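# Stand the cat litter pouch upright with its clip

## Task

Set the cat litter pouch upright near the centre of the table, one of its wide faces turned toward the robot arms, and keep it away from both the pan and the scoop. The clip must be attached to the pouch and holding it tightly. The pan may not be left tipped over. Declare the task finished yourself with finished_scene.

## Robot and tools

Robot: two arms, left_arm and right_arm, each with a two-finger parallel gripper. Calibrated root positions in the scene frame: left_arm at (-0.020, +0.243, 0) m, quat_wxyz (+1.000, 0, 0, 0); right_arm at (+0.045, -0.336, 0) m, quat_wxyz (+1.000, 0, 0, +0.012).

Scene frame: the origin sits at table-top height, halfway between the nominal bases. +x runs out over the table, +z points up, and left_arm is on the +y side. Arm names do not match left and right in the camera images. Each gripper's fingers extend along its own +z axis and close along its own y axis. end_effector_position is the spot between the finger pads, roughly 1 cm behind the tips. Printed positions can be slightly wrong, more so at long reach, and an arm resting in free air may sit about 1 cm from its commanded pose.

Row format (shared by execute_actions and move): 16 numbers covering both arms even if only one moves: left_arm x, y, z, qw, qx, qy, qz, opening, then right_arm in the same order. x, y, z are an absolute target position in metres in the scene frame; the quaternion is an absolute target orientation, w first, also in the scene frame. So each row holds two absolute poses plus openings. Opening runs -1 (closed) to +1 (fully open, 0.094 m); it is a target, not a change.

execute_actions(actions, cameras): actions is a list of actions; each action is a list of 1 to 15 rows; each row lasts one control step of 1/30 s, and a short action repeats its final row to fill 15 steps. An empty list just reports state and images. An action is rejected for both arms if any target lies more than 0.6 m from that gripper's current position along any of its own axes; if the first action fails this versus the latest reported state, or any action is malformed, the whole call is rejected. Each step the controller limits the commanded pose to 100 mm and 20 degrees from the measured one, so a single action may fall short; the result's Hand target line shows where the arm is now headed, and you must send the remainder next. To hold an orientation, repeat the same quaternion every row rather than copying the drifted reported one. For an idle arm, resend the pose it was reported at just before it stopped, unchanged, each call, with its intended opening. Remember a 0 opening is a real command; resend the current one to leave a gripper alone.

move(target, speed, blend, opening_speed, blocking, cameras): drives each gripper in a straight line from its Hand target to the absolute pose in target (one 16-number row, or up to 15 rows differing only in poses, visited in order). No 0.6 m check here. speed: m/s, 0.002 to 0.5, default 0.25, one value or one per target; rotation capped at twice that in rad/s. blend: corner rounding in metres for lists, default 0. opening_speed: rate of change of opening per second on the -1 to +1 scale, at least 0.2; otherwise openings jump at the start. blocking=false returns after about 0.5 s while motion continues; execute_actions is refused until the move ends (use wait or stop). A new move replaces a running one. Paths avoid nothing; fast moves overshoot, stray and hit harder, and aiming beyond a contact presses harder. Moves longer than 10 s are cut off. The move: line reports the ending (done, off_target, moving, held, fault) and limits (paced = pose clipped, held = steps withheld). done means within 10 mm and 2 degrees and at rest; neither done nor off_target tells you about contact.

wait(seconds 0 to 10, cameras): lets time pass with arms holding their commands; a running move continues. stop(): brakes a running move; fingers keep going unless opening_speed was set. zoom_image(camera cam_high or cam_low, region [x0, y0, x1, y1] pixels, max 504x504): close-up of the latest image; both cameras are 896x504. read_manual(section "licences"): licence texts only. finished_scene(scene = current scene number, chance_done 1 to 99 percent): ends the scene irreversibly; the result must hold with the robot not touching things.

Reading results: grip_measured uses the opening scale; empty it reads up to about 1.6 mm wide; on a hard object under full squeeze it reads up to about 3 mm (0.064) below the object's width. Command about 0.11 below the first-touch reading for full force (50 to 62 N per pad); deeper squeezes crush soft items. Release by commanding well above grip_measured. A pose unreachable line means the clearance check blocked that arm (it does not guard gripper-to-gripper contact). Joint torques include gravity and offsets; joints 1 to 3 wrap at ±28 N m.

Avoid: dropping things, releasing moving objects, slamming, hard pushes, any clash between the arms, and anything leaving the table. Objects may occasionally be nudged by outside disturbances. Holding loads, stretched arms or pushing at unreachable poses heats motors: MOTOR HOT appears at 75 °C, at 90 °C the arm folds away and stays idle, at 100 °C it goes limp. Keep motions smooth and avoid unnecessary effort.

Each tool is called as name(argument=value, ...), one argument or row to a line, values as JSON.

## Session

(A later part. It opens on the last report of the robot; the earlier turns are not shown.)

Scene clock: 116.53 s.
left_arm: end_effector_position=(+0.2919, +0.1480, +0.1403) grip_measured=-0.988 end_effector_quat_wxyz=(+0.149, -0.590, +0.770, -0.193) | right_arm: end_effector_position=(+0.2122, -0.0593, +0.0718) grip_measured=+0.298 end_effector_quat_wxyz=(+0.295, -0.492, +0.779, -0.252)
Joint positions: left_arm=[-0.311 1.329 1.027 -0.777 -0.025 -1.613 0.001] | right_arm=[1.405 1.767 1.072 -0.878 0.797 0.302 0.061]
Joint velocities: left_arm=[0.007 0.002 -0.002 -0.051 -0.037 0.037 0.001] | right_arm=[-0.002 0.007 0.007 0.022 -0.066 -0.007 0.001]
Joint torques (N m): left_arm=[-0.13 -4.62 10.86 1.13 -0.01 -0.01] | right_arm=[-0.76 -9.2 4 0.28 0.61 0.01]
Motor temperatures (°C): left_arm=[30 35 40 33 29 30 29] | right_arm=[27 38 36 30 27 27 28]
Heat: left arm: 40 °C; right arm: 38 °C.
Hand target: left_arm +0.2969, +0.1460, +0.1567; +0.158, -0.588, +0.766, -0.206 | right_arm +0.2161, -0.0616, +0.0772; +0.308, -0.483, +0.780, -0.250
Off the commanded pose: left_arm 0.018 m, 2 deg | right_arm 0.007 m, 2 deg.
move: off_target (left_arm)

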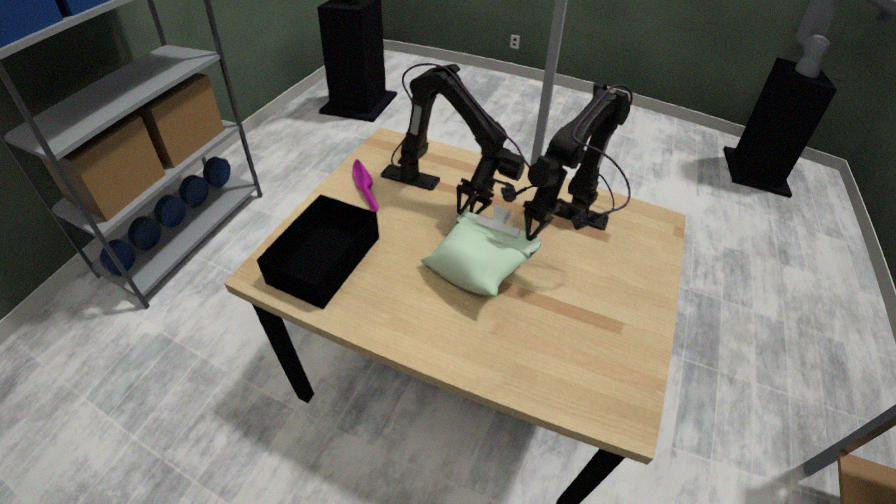

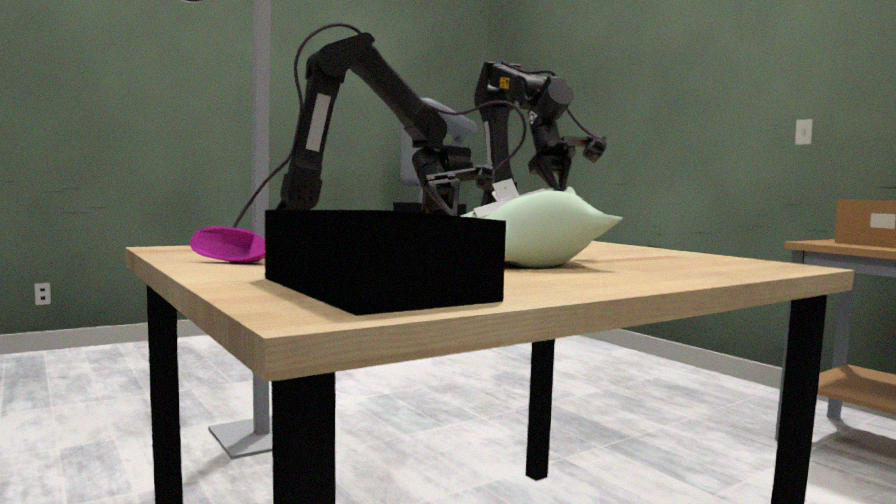

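move(
  target=[0.297, 0.146, 0.157, 0.1576, -0.5880, 0.7663, -0.2053, -1.0, 0.2195, -0.053, 0.079, 0.3076, -0.4832, 0.7807, -0.25, 0.3],
  speed=0.04,
  cameras=["cam_high"],
)

zoom_image(
  camera="cam_high",
  region=[440, 170, 540, 250],
)

Scene clock: 117.83 s.
left_arm: end_effector_position=(+0.2919, +0.1480, +0.1403) grip_measured=-0.988 end_effector_quat_wxyz=(+0.149, -0.590, +0.770, -0.193) | right_arm: end_effector_position=(+0.2138, -0.0601, +0.0718) grip_measured=+0.298 end_effector_quat_wxyz=(+0.293, -0.494, +0.778, -0.254)
Joint positions: left_arm=[-0.311 1.329 1.027 -0.777 -0.025 -1.613 0.001] | right_arm=[1.399 1.767 1.072 -0.877 0.797 0.292 0.061]
Joint velocities: left_arm=[-0.002 -0.012 -0.027 -0.022 -0.022 0.051 0.001] | right_arm=[-0.017 -0.002 -0.007 -0.007 -0.066 -0.037 0]
Joint torques (N m): left_arm=[-0.06 -4.51 10.88 1.14 0.03 -0.01] | right_arm=[-0.76 -7.08 7.17 0.22 0.57 0.03]
Motor temperatures (°C): left_arm=[30 35 41 33 29 30 29] | right_arm=[27 38 36 30 27 27 28]
Heat: left arm: 41 °C; right arm: 38 °C.
Hand target: left_arm +0.2969, +0.1460, +0.1567; +0.158, -0.588, +0.766, -0.206 | right_arm +0.2196, -0.0534, +0.0792; +0.308, -0.483, +0.781, -0.250
Off the commanded pose: left_arm 0.018 m, 2 deg | right_arm 0.012 m, 2 deg.
move: off_target (left_arm, right_arm)
Images, in order (width x height): cam_high 896x504.

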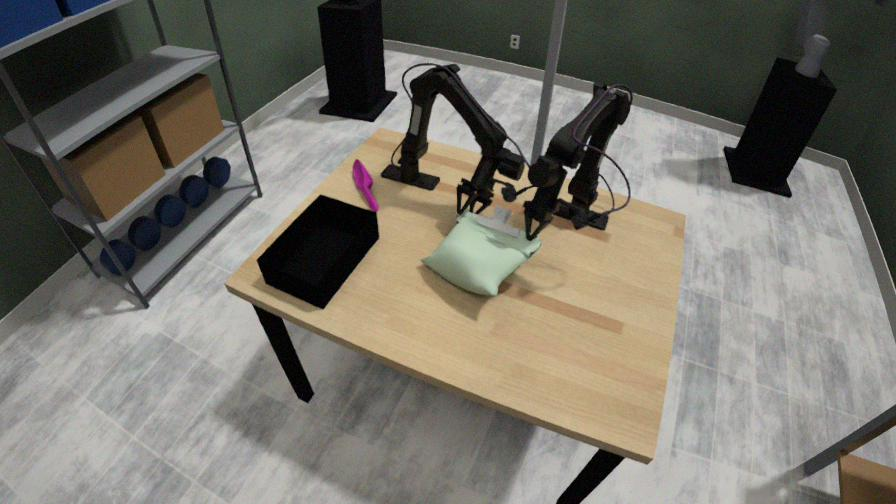

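Scaled by 5.040.

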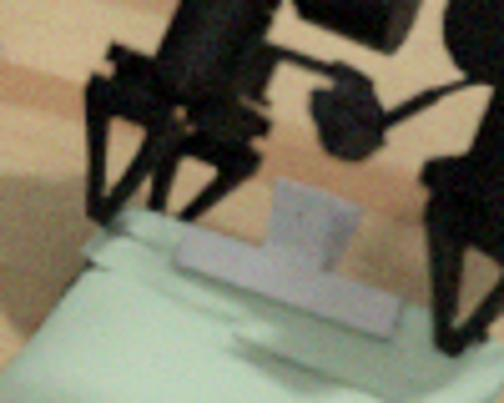

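move(
  target=[0.297, 0.146, 0.157, 0.1576, -0.5880, 0.7663, -0.2053, -1.0, 0.220, -0.045, 0.080, 0.3076, -0.4832, 0.7807, -0.25, 0.3],
  speed=0.04,
  cameras=["cam_high"],
)

zoom_image(
  camera="cam_high",
  region=[440, 170, 540, 250],
)

Scene clock: 118.70 s.
left_arm: end_effector_position=(+0.2919, +0.1480, +0.1403) grip_measured=-0.988 end_effector_quat_wxyz=(+0.149, -0.590, +0.770, -0.193) | right_arm: end_effector_position=(+0.2152, -0.0511, +0.0756) grip_measured=+0.298 end_effector_quat_wxyz=(+0.299, -0.491, +0.780, -0.248)
Joint positions: left_arm=[-0.311 1.329 1.027 -0.777 -0.025 -1.613 0.001] | right_arm=[1.399 1.78 1.104 -0.877 0.797 0.292 0.061]
Joint velocities: left_arm=[-0.012 0.002 -0.002 -0.007 -0.007 -0.095 0] | right_arm=[0.007 0.007 -0.017 0.022 -0.007 -0.007 -0.001]
Joint torques (N m): left_arm=[-0.27 -4.55 10.69 1.08 -0.06 0.04] | right_arm=[-0.55 -6.28 7.71 0.15 0.57 0]
Motor temperatures (°C): left_arm=[30 35 41 33 29 30 29] | right_arm=[27 38 36 30 27 27 28]
Heat: left arm: 41 °C; right arm: 38 °C.
Hand target: left_arm +0.2969, +0.1460, +0.1567; +0.158, -0.588, +0.766, -0.206 | right_arm +0.2202, -0.0454, +0.0800; +0.308, -0.483, +0.781, -0.250
Off the commanded pose: left_arm 0.018 m, 2 deg | right_arm 0.009 m, 1 deg.
move: off_target (left_arm)
Images, in order (width x height): cam_high 896x504.

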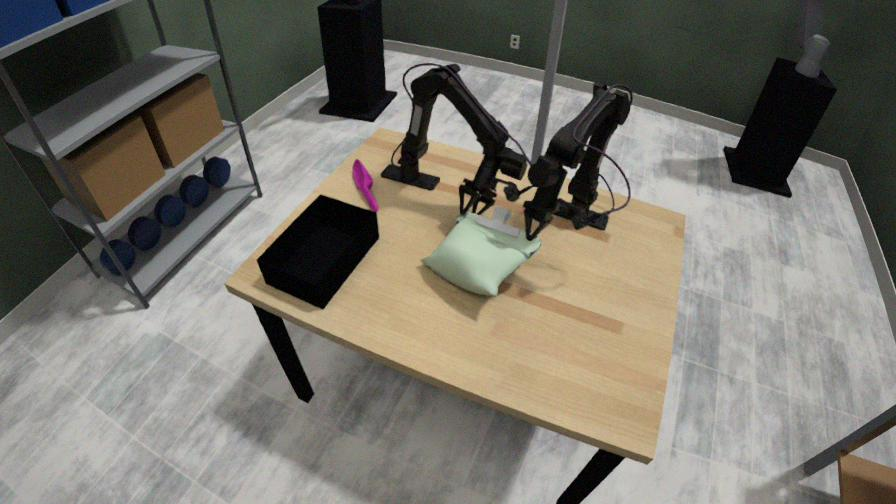

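Scaled by 5.040.

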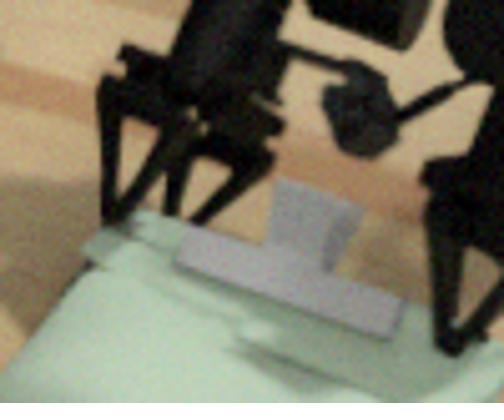

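move(
  target=[0.297, 0.146, 0.157, 0.1576, -0.5880, 0.7663, -0.2053, -1.0, 0.220, -0.045, 0.080, 0.3076, -0.4832, 0.7807, -0.25, -0.5],
  speed=0.04,
  opening_speed=0.6,
)

zoom_image(
  camera="cam_high",
  region=[440, 170, 540, 250],
)

zoom_image(
  camera="cam_low",
  region=[400, 120, 600, 280],
)

Scene clock: 120.43 s.
left_arm: end_effector_position=(+0.2919, +0.1480, +0.1403) grip_measured=-0.988 end_effector_quat_wxyz=(+0.149, -0.590, +0.770, -0.193) | right_arm: end_effector_position=(+0.2152, -0.0511, +0.0756) grip_measured=-0.498 end_effector_quat_wxyz=(+0.299, -0.491, +0.780, -0.248)
Joint positions: left_arm=[-0.311 1.329 1.027 -0.777 -0.025 -1.613 0.001] | right_arm=[1.399 1.78 1.104 -0.877 0.797 0.292 0.024]
Joint velocities: left_arm=[-0.012 -0.002 -0.012 -0.007 -0.095 0.022 -0.001] | right_arm=[-0.007 0.002 -0.002 0.007 0.051 -0.037 -0.001]
Joint torques (N m): left_arm=[0.13 -4.86 11.06 1.11 -0.01 -0.02] | right_arm=[-0.64 -6.34 7.64 0.16 0.56 0]
Motor temperatures (°C): left_arm=[30 35 41 33 29 30 29] | right_arm=[27 38 36 30 27 27 28]
Heat: left arm: 41 °C; right arm: 38 °C.
Hand target: left_arm +0.2969, +0.1460, +0.1567; +0.158, -0.588, +0.766, -0.206 | right_arm +0.2200, -0.0453, +0.0800; +0.308, -0.483, +0.781, -0.250
Off the commanded pose: left_arm 0.018 m, 2 deg | right_arm 0.009 m, 1 deg.
move: off_target (left_arm)

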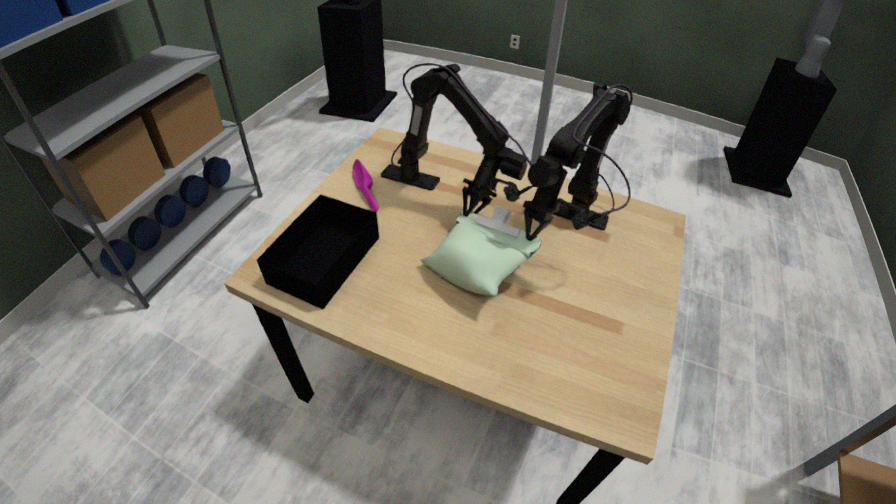

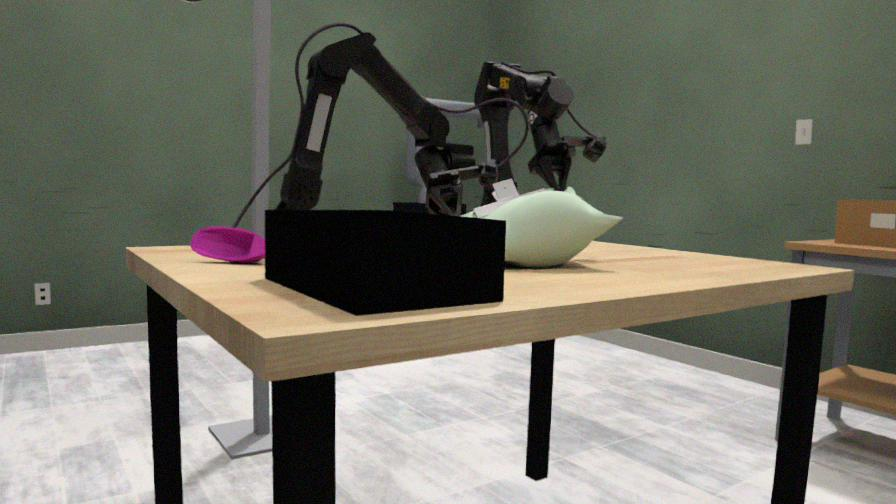

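Scaled by 5.040.

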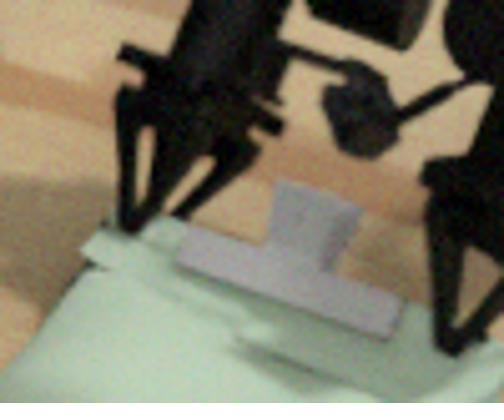

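Scaled by 2.520.

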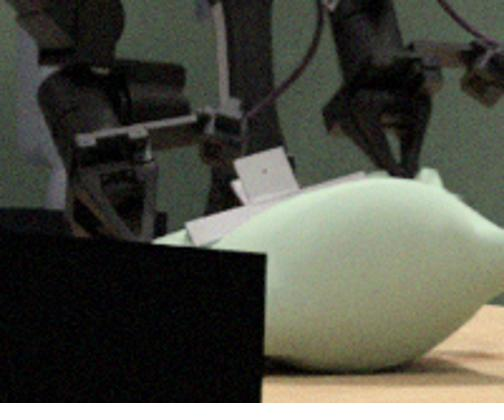

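move(
  target=[0.297, 0.146, 0.157, 0.1576, -0.5880, 0.7663, -0.2053, -1.0, 0.220, -0.045, 0.080, 0.3076, -0.4832, 0.7807, -0.25, -0.85],
  speed=0.04,
  opening_speed=0.5,
  cameras=["cam_high"],
)

zoom_image(
  camera="cam_high",
  region=[440, 170, 540, 250],
)

Scene clock: 123.33 s.
left_arm: end_effector_position=(+0.2918, +0.1481, +0.1402) grip_measured=-0.988 end_effector_quat_wxyz=(+0.149, -0.590, +0.770, -0.192) | right_arm: end_effector_position=(+0.2152, -0.0511, +0.0756) grip_measured=-0.848 end_effector_quat_wxyz=(+0.299, -0.491, +0.780, -0.248)
Joint positions: left_arm=[-0.311 1.329 1.027 -0.778 -0.025 -1.613 0.001] | right_arm=[1.399 1.78 1.104 -0.877 0.797 0.292 0.007]
Joint velocities: left_arm=[-0.012 -0.007 -0.017 -0.022 -0.007 -0.022 0] | right_arm=[-0.017 -0.007 -0.012 -0.037 -0.051 -0.037 -0.001]
Joint torques (N m): left_arm=[-0.03 -4.7 10.82 1.14 -0.02 -0.02] | right_arm=[-0.62 -6.27 7.57 0.15 0.58 0.04]
Motor temperatures (°C): left_arm=[30 35 41 33 29 30 29] | right_arm=[27 39 36 30 27 27 28]
Heat: left arm: 41 °C; right arm: 39 °C.
Hand target: left_arm +0.2969, +0.1460, +0.1567; +0.158, -0.588, +0.766, -0.206 | right_arm +0.2200, -0.0453, +0.0800; +0.308, -0.483, +0.781, -0.250
Off the commanded pose: left_arm 0.018 m, 2 deg | right_arm 0.009 m, 1 deg.
move: off_target (left_arm)
Images, in order (width x height): cam_high 896x504.

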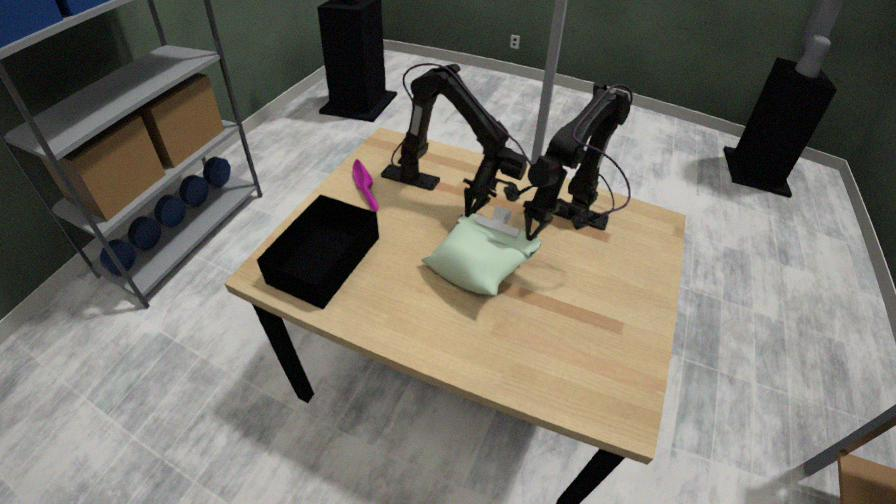

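Scaled by 5.040.

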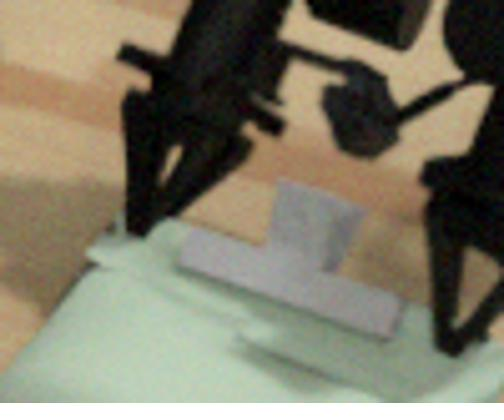

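move(
  target=[0.297, 0.146, 0.157, 0.1576, -0.5880, 0.7663, -0.2053, -1.0, 0.220, -0.045, 0.080, 0.3076, -0.4832, 0.7807, -0.25, -1.0],
  speed=0.04,
  opening_speed=0.3,
  cameras=["cam_high"],
)

zoom_image(
  camera="cam_high",
  region=[440, 170, 540, 250],
)

Scene clock: 124.20 s.
left_arm: end_effector_position=(+0.2917, +0.1481, +0.1402) grip_measured=-0.988 end_effector_quat_wxyz=(+0.149, -0.590, +0.770, -0.192) | right_arm: end_effector_position=(+0.2155, -0.0511, +0.0759) grip_measured=-0.986 end_effector_quat_wxyz=(+0.300, -0.491, +0.780, -0.248)
Joint positions: left_arm=[-0.311 1.329 1.027 -0.779 -0.025 -1.613 0.001] | right_arm=[1.399 1.78 1.104 -0.877 0.799 0.292 0.001]
Joint velocities: left_arm=[0.002 0.012 -0.012 -0.022 0.037 0.022 0] | right_arm=[-0.007 0.002 -0.012 0.022 0.095 -0.022 0.002]
Joint torques (N m): left_arm=[-0.24 -4.81 11 1.1 -0.04 -0.04] | right_arm=[-0.54 -6.12 7.76 0.17 0.58 -0.01]
Motor temperatures (°C): left_arm=[30 35 41 33 29 30 29] | right_arm=[27 39 36 30 27 27 28]
Heat: left arm: 41 °C; right arm: 39 °C.
Hand target: left_arm +0.2969, +0.1460, +0.1567; +0.158, -0.588, +0.766, -0.206 | right_arm +0.2201, -0.0453, +0.0800; +0.308, -0.483, +0.781, -0.250
Off the commanded pose: left_arm 0.018 m, 2 deg | right_arm 0.009 m, 1 deg.
move: off_target (left_arm)
Images, in order (width x height): cam_high 896x504.

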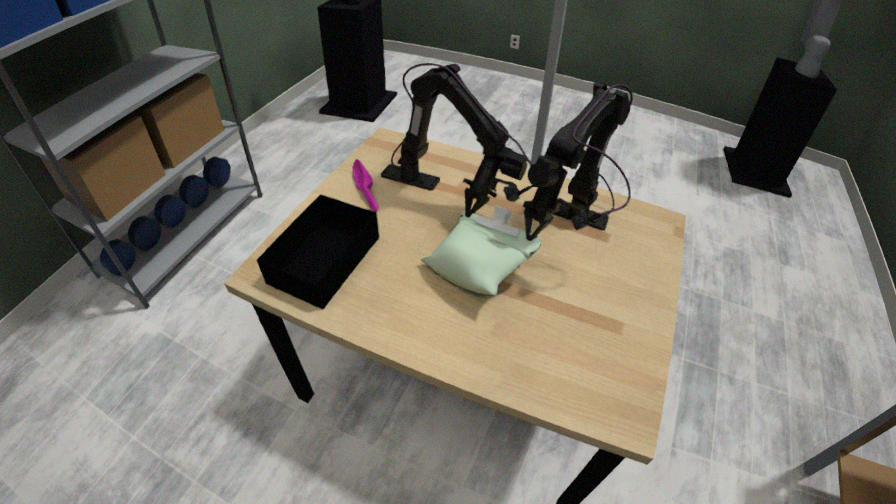

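Scaled by 5.040.

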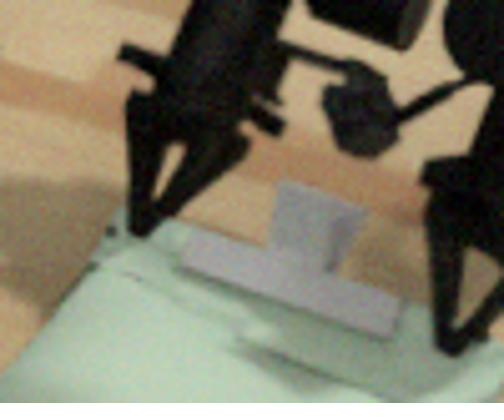

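move(
  target=[0.297, 0.146, 0.157, 0.1576, -0.5880, 0.7663, -0.2053, -1.0, 0.220, -0.045, 0.105, 0.3076, -0.4832, 0.7807, -0.25, -1.0],
  speed=0.03,
)

zoom_image(
  camera="cam_high",
  region=[440, 170, 540, 250],
)

zoom_image(
  camera="cam_low",
  region=[400, 120, 640, 280],
)

Scene clock: 125.63 s.
left_arm: end_effector_position=(+0.2908, +0.1489, +0.1396) grip_measured=-0.988 end_effector_quat_wxyz=(+0.148, -0.591, +0.770, -0.189) | right_arm: end_effector_position=(+0.2162, -0.0511, +0.0893) grip_measured=-0.986 end_effector_quat_wxyz=(+0.291, -0.494, +0.777, -0.258)
Joint positions: left_arm=[-0.311 1.329 1.027 -0.784 -0.028 -1.613 0.001] | right_arm=[1.397 1.78 1.162 -0.962 0.799 0.292 0.001]
Joint velocities: left_arm=[0.002 0.007 -0.022 -0.022 0.037 -0.022 0] | right_arm=[-0.017 -0.002 -0.017 -0.051 0.007 0.066 0]
Joint torques (N m): left_arm=[-0.14 -4.71 10.82 1.15 -0.03 0.01] | right_arm=[-0.4 -9.31 8.05 -0.03 0.59 0.09]
Motor temperatures (°C): left_arm=[30 35 41 33 29 30 29] | right_arm=[27 39 36 30 27 27 28]
Heat: left arm: 41 °C; right arm: 39 °C.
Hand target: left_arm +0.2969, +0.1460, +0.1567; +0.158, -0.588, +0.766, -0.206 | right_arm +0.2200, -0.0456, +0.1049; +0.308, -0.483, +0.781, -0.250
Off the commanded pose: left_arm 0.019 m, 2 deg | right_arm 0.017 m, 3 deg.
move: off_target (left_arm, right_arm)

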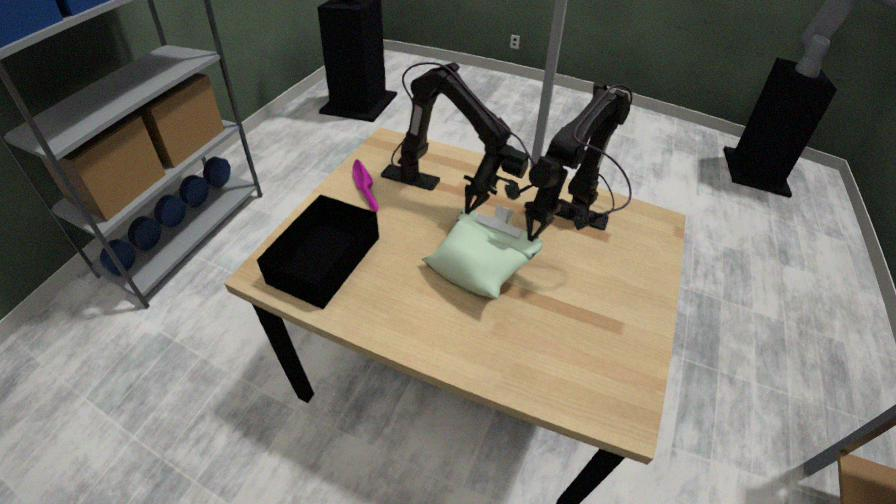

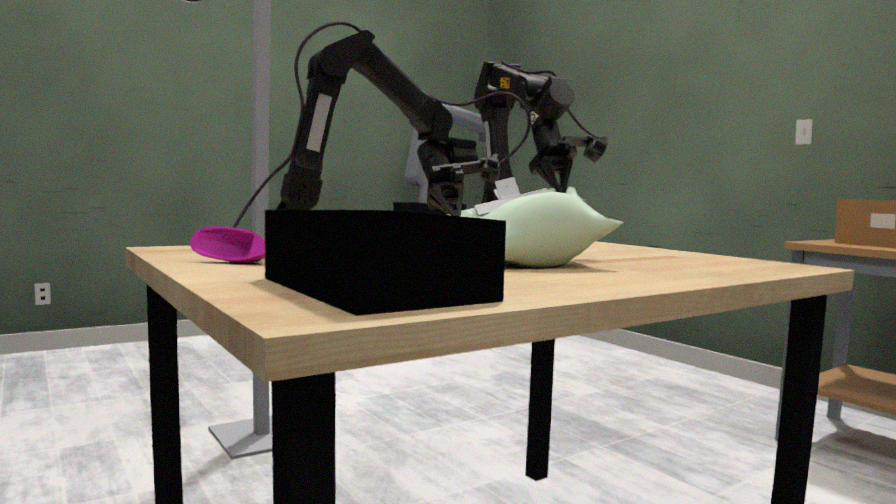

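Scaled by 5.040.

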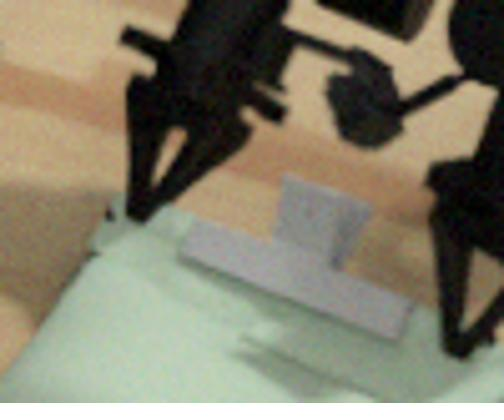

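Scaled by 2.100.

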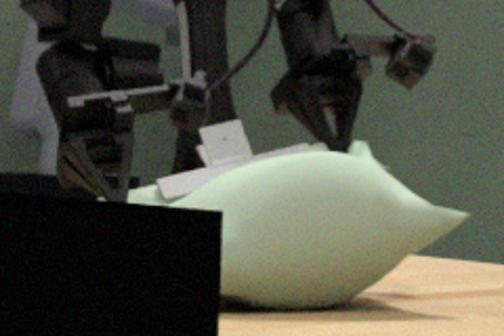

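move(
  target=[0.298, 0.1475, 0.158, 0.1193, -0.561, 0.8012, -0.1703, -1.0, 0.221, -0.048, 0.1555, 0.1581, -0.5514, 0.7875, -0.2258, -1.0],
  speed=0.04,
)

zoom_image(
  camera="cam_high",
  region=[410, 160, 560, 310],
)

zoom_image(
  camera="cam_low",
  region=[400, 110, 640, 280],
)

Scene clock: 131.23 s.
left_arm: end_effector_position=(+0.2969, +0.1498, +0.1538) grip_measured=-0.988 end_effector_quat_wxyz=(+0.124, -0.566, +0.797, -0.168) | right_arm: end_effector_position=(+0.2184, -0.0522, +0.1442) grip_measured=-0.986 end_effector_quat_wxyz=(+0.150, -0.553, +0.787, -0.228)
Joint positions: left_arm=[-0.28 1.404 1.17 -0.915 0.015 -1.517 0.001] | right_arm=[1.278 1.809 1.533 -1.361 0.548 0.095 0.001]
Joint velocities: left_arm=[0.007 0.012 0.012 -0.051 -0.022 0.051 0.001] | right_arm=[-0.007 0.002 -0.007 -0.037 -0.022 -0.051 0]
Joint torques (N m): left_arm=[-0.09 -3.89 9.48 0.97 0.11 0.06] | right_arm=[-0.08 -7.88 9.55 -0.28 0.41 0.01]
Motor temperatures (°C): left_arm=[30 35 41 33 29 30 29] | right_arm=[27 40 37 30 27 27 29]
Heat: left arm: 41 °C; right arm: 40 °C.
Hand target: left_arm +0.2980, +0.1473, +0.1582; +0.119, -0.562, +0.801, -0.171 | right_arm +0.2210, -0.0482, +0.1558; +0.160, -0.551, +0.787, -0.226
Off the commanded pose: left_arm 0.005 m, 1 deg | right_arm 0.012 m, 1 deg.
move: off_target (right_arm)

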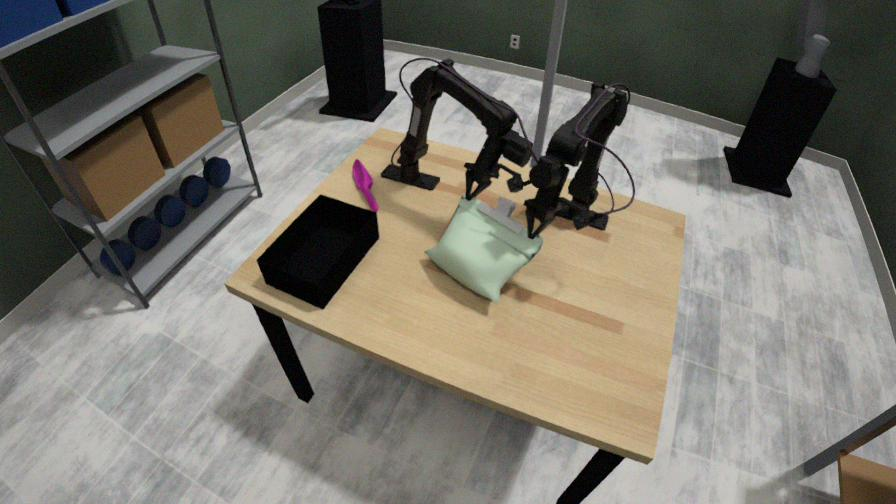

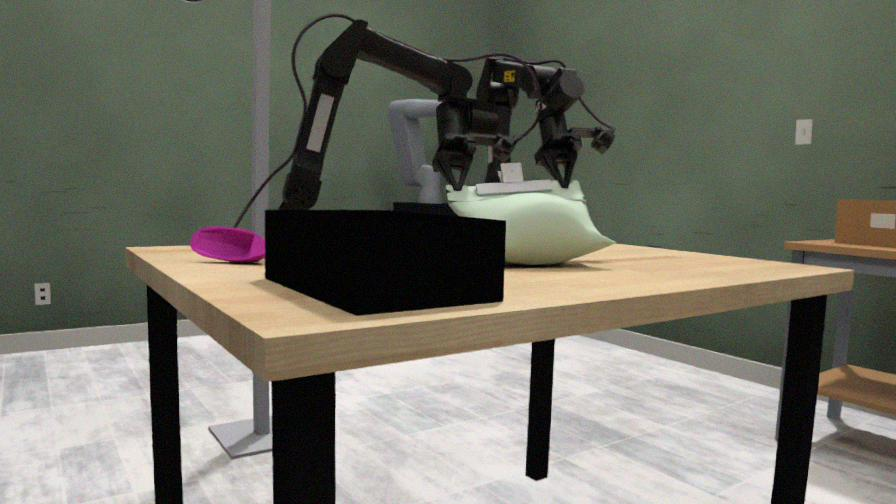

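Scaled by 3.360.

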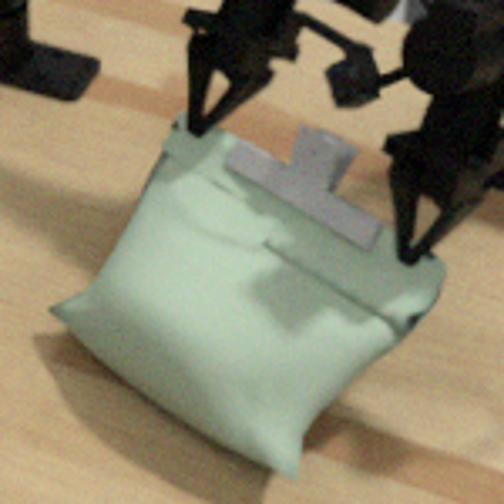

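Scaled by 2.100.

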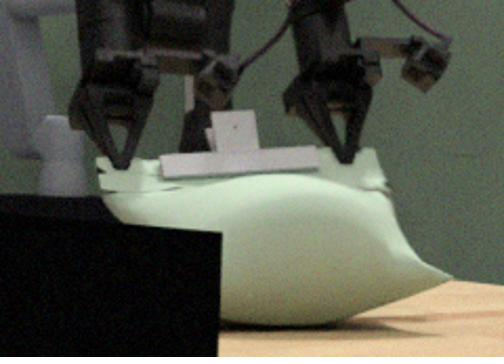

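move(
  target=[0.2733, 0.1326, 0.173, 0.0672, -0.6393, 0.7618, -0.0801, -1.0, 0.2355, -0.076, 0.178, 0.0895, -0.6366, 0.7586, -0.1066, -1.0],
  speed=0.04,
)

zoom_image(
  camera="cam_high",
  region=[410, 160, 560, 310],
)

zoom_image(
  camera="cam_low",
  region=[400, 110, 640, 280],
)

Scene clock: 136.80 s.
left_arm: end_effector_position=(+0.2762, +0.1342, +0.1669) grip_measured=-0.988 end_effector_quat_wxyz=(+0.070, -0.642, +0.758, -0.085) | right_arm: end_effector_position=(+0.2356, -0.0791, +0.1582) grip_measured=-0.986 end_effector_quat_wxyz=(+0.067, -0.641, +0.755, -0.124)
Joint positions: left_arm=[-0.379 1.537 1.404 -1.222 -0.044 -1.78 0.001] | right_arm=[1.059 1.711 1.549 -1.375 0.28 -0.329 0.001]
Joint velocities: left_arm=[-0.007 -0.002 0.007 0.037 -0.022 0.022 -0.001] | right_arm=[-0.002 -0.007 -0.007 0.007 0.051 -0.037 0]
Joint torques (N m): left_arm=[-0.66 -5.03 9.46 0.41 -0.14 0.01] | right_arm=[-0.44 -10.04 9.44 0.08 -0.04 -0.02]
Motor temperatures (°C): left_arm=[30 35 42 33 29 30 29] | right_arm=[27 41 37 29 27 27 29]
Heat: left arm: 42 °C; right arm: 41 °C.
Hand target: left_arm +0.2730, +0.1333, +0.1737; +0.070, -0.641, +0.760, -0.079 | right_arm +0.2359, -0.0763, +0.1791; +0.092, -0.637, +0.758, -0.107
Off the commanded pose: left_arm 0.007 m, 1 deg | right_arm 0.020 m, 3 deg.
move: off_target (right_arm)

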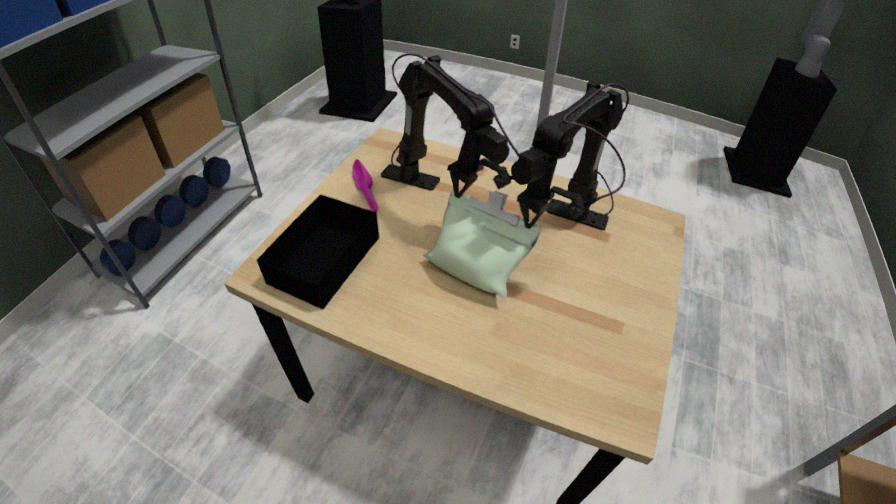

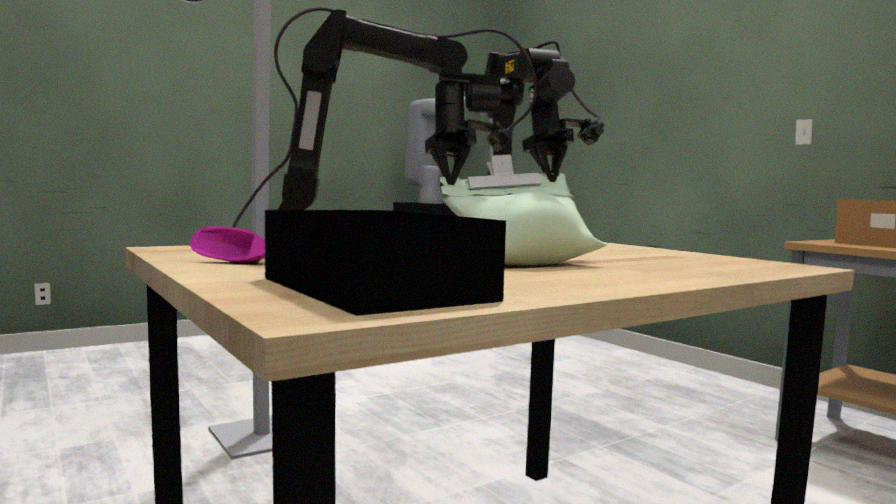

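Scaled by 3.360.

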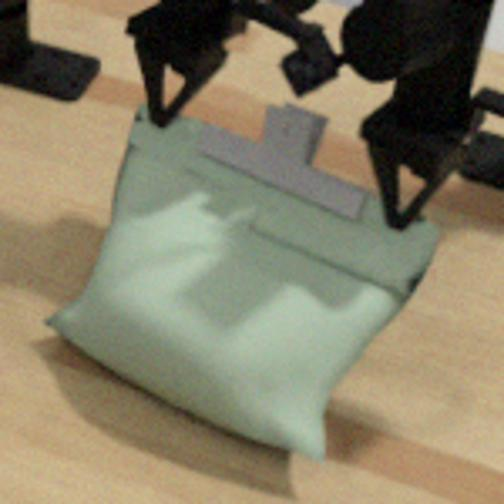

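Scaled by 2.100.

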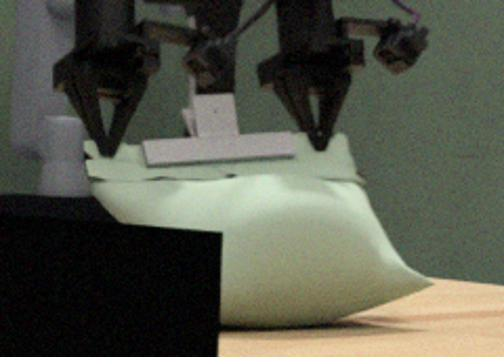

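execute_actions(
  actions=[],
)

Scene clock: 137.40 s.
left_arm: end_effector_position=(+0.2761, +0.1342, +0.1669) grip_measured=-0.988 end_effector_quat_wxyz=(+0.070, -0.642, +0.758, -0.085) | right_arm: end_effector_position=(+0.2356, -0.0791, +0.1582) grip_measured=-0.986 end_effector_quat_wxyz=(+0.066, -0.641, +0.755, -0.124)
Joint positions: left_arm=[-0.379 1.537 1.404 -1.222 -0.044 -1.78 0.001] | right_arm=[1.059 1.711 1.549 -1.375 0.28 -0.329 0.001]
Joint velocities: left_arm=[0.017 -0.007 0.017 -0.022 0.007 -0.125 -0.001] | right_arm=[-0.007 -0.007 0.002 -0.022 0.007 0.022 0]
Joint torques (N m): left_arm=[-0.61 -5.3 9.35 0.44 -0.11 -0.02] | right_arm=[-0.53 -10.39 9.28 0.02 0.01 -0.04]
Motor temperatures (°C): left_arm=[30 35 42 33 29 30 29] | right_arm=[27 41 37 29 27 27 29]
Heat: left arm: 42 °C; right arm: 41 °C.
Hand target: left_arm +0.2730, +0.1334, +0.1737; +0.070, -0.641, +0.760, -0.079 | right_arm +0.2359, -0.0763, +0.1791; +0.092, -0.637, +0.758, -0.107
Tool commands: left_gripper/opening=-1.0 right_gripper/opening=-1.0
Off the commanded pose: left_arm 0.007 m, 1 deg | right_arm 0.020 m, 3 deg.

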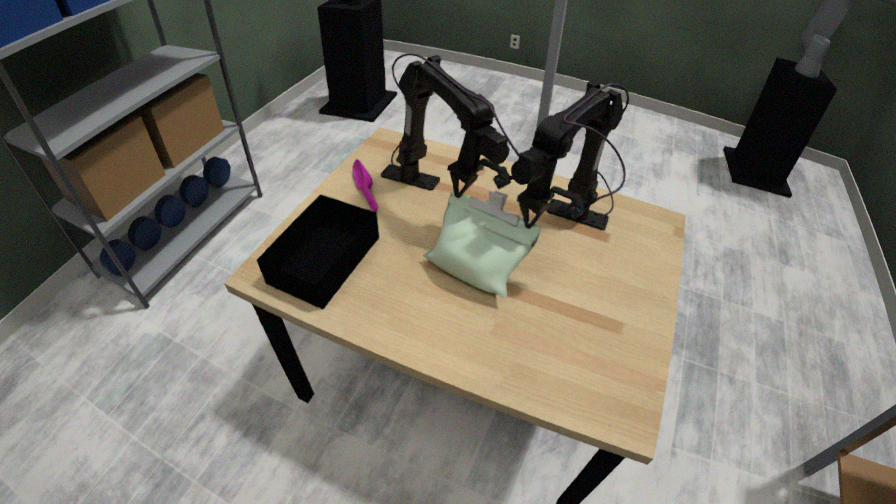

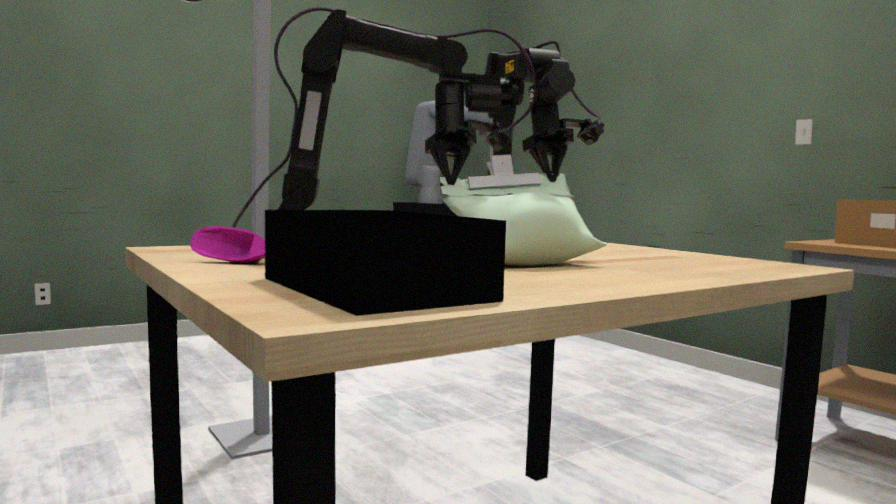

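move(
  target=[
    [0.260,0.1245,0.180,0.04713,-0.67394,0.73548,-0.05143,-1.0,0.243,-0.088,0.193,0.04713,-0.67394,0.73548,-0.05143,-1.0],
    [0.247,0.115,0.186,0.01234,-0.7070,0.7070,-0.01234,-1.0,0.250,-0.099,0.199,0.01234,-0.7070,0.7070,-0.01234,-1.0],
  ],
  speed=0.04,
  blend=0.005,
)

Scene clock: 142.60 s.
left_arm: end_effector_position=(+0.2512, +0.1177, +0.1817) grip_measured=-0.988 end_effector_quat_wxyz=(-0.019, +0.709, -0.704, +0.018) | right_arm: end_effector_position=(+0.2540, -0.1045, +0.1880) grip_measured=-0.986 end_effector_quat_wxyz=(-0.013, +0.706, -0.708, +0.032)
Joint positions: left_arm=[-0.449 1.644 1.595 -1.476 -0.024 -2.027 0.001] | right_arm=[0.847 1.727 1.713 -1.536 0.067 -0.697 0.001]
Joint velocities: left_arm=[-0.007 -0.007 -0.017 -0.051 -0.051 -0.051 0] | right_arm=[-0.012 -0.012 0.002 -0.066 -0.139 -0.051 0]
Joint torques (N m): left_arm=[-0.91 -5.49 8.95 0.09 0.03 -0.05] | right_arm=[-0.32 -7.56 9.24 -0.01 -0.39 -0.06]
Motor temperatures (°C): left_arm=[30 35 43 33 29 30 29] | right_arm=[27 42 38 29 27 27 29]
Heat: left arm: 43 °C; right arm: 42 °C.
Hand target: left_arm +0.2469, +0.1156, +0.1869; -0.015, +0.708, -0.706, +0.011 | right_arm +0.2507, -0.0997, +0.1994; -0.022, +0.707, -0.707, +0.014
Off the commanded pose: left_arm 0.007 m, 1 deg | right_arm 0.013 m, 2 deg.
joint sent to its limit (right arm) — joint 4 (wrist pitch), lower limit. The joint targets still meet the commanded pose.
move: off_target (right_arm)

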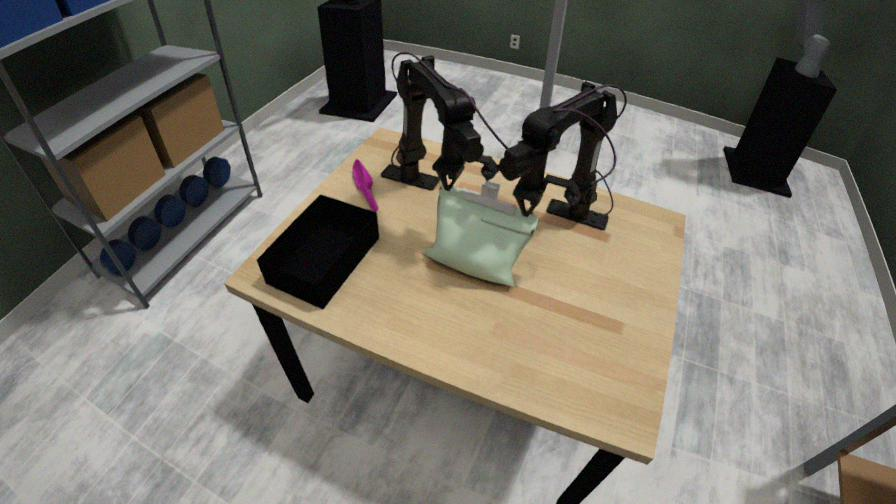

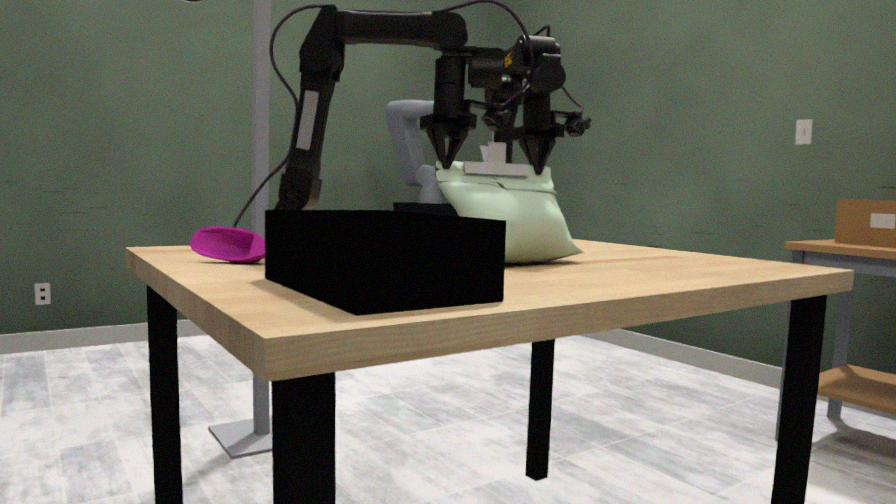

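zoom_image(
  camera="cam_low",
  region=[380, 110, 640, 290],
)

zoom_image(
  camera="cam_high",
  region=[390, 140, 600, 310],
)

Scaled by 1.938.

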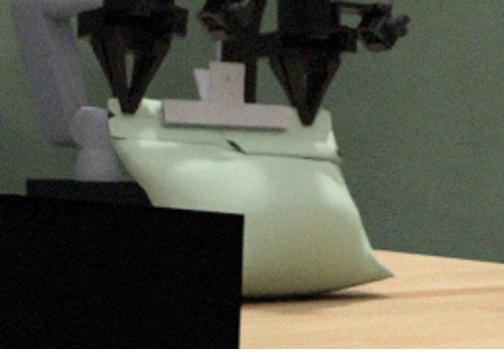

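Scaled by 2.400.

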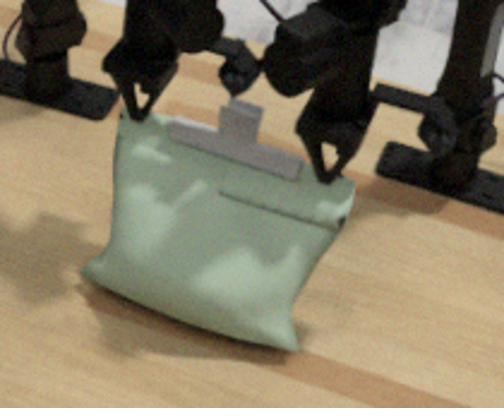

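move(
  target=[0.247,0.115,0.219,0.06163,-0.70441,0.70441,-0.06163,-1.0,0.249,-0.100,0.227,0.06163,-0.70441,0.70441,-0.06163,-1.0],
  speed=0.03,
)

zoom_image(
  camera="cam_low",
  region=[380, 110, 640, 290],
)

zoom_image(
  camera="cam_high",
  region=[390, 140, 600, 310],
)

Scene clock: 148.70 s.
left_arm: end_effector_position=(+0.2488, +0.1149, +0.1981) grip_measured=-0.988 end_effector_quat_wxyz=(-0.046, +0.706, -0.705, +0.039) | right_arm: end_effector_position=(+0.2499, -0.1067, +0.2027) grip_measured=-0.986 end_effector_quat_wxyz=(-0.032, +0.707, -0.703, +0.067)
Joint positions: left_arm=[-0.487 1.6 1.61 -1.479 -0.066 -2.056 0.001] | right_arm=[0.896 1.694 1.729 -1.559 0.142 -0.66 0.001]
Joint velocities: left_arm=[-0.007 -0.002 -0.012 0.007 -0.007 -0.051 0.001] | right_arm=[-0.002 0.002 0.012 -0.022 0.066 0.037 0]
Joint torques (N m): left_arm=[-0.87 -8.8 9.54 0.4 -0.23 -0.01] | right_arm=[0.96 -10.15 9.54 0.2 0.03 0.02]
Motor temperatures (°C): left_arm=[30 35 43 32 29 30 29] | right_arm=[27 42 38 29 27 27 29]
Heat: left arm: 43 °C; right arm: 42 °C.
Hand target: left_arm +0.2470, +0.1153, +0.2179; -0.061, +0.704, -0.705, +0.062 | right_arm +0.2481, -0.1010, +0.2264; -0.075, +0.705, -0.702, +0.059
Off the commanded pose: left_arm 0.021 m, 3 deg | right_arm 0.025 m, 3 deg.
joint sent to its limit (right arm) — joint 4 (wrist pitch), lower limit. The joint targets still meet the commanded pose.
move: off_target (left_arm, right_arm)

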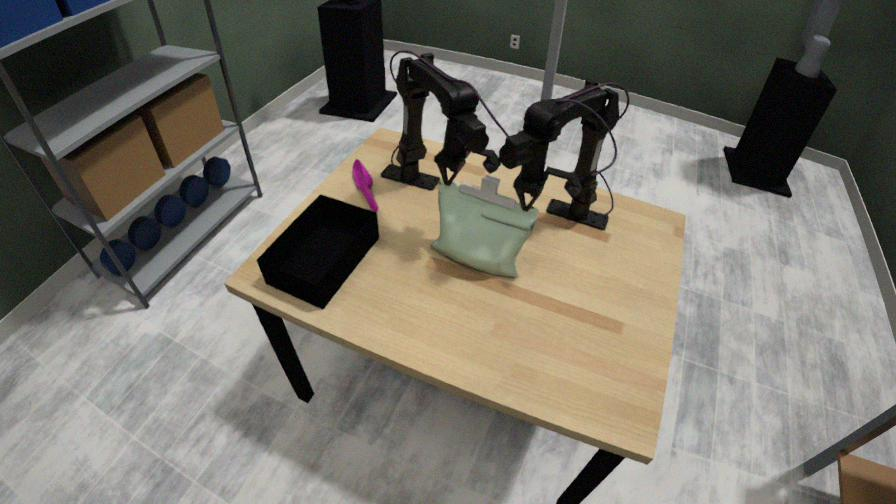

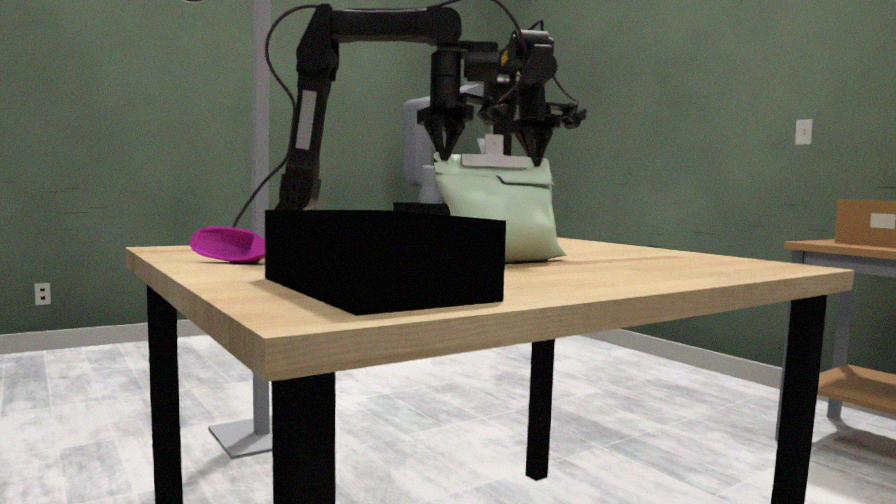

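Scaled by 1.938.

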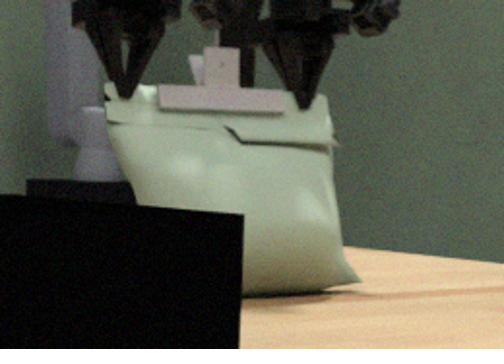

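Scaled by 2.400.

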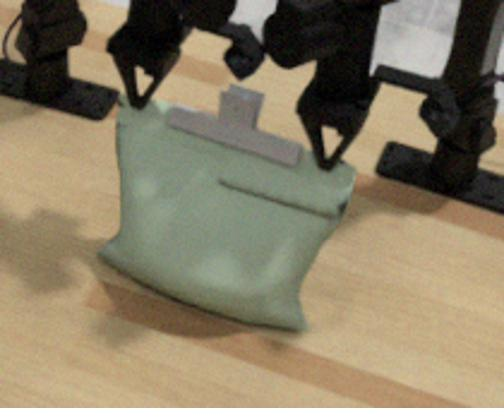

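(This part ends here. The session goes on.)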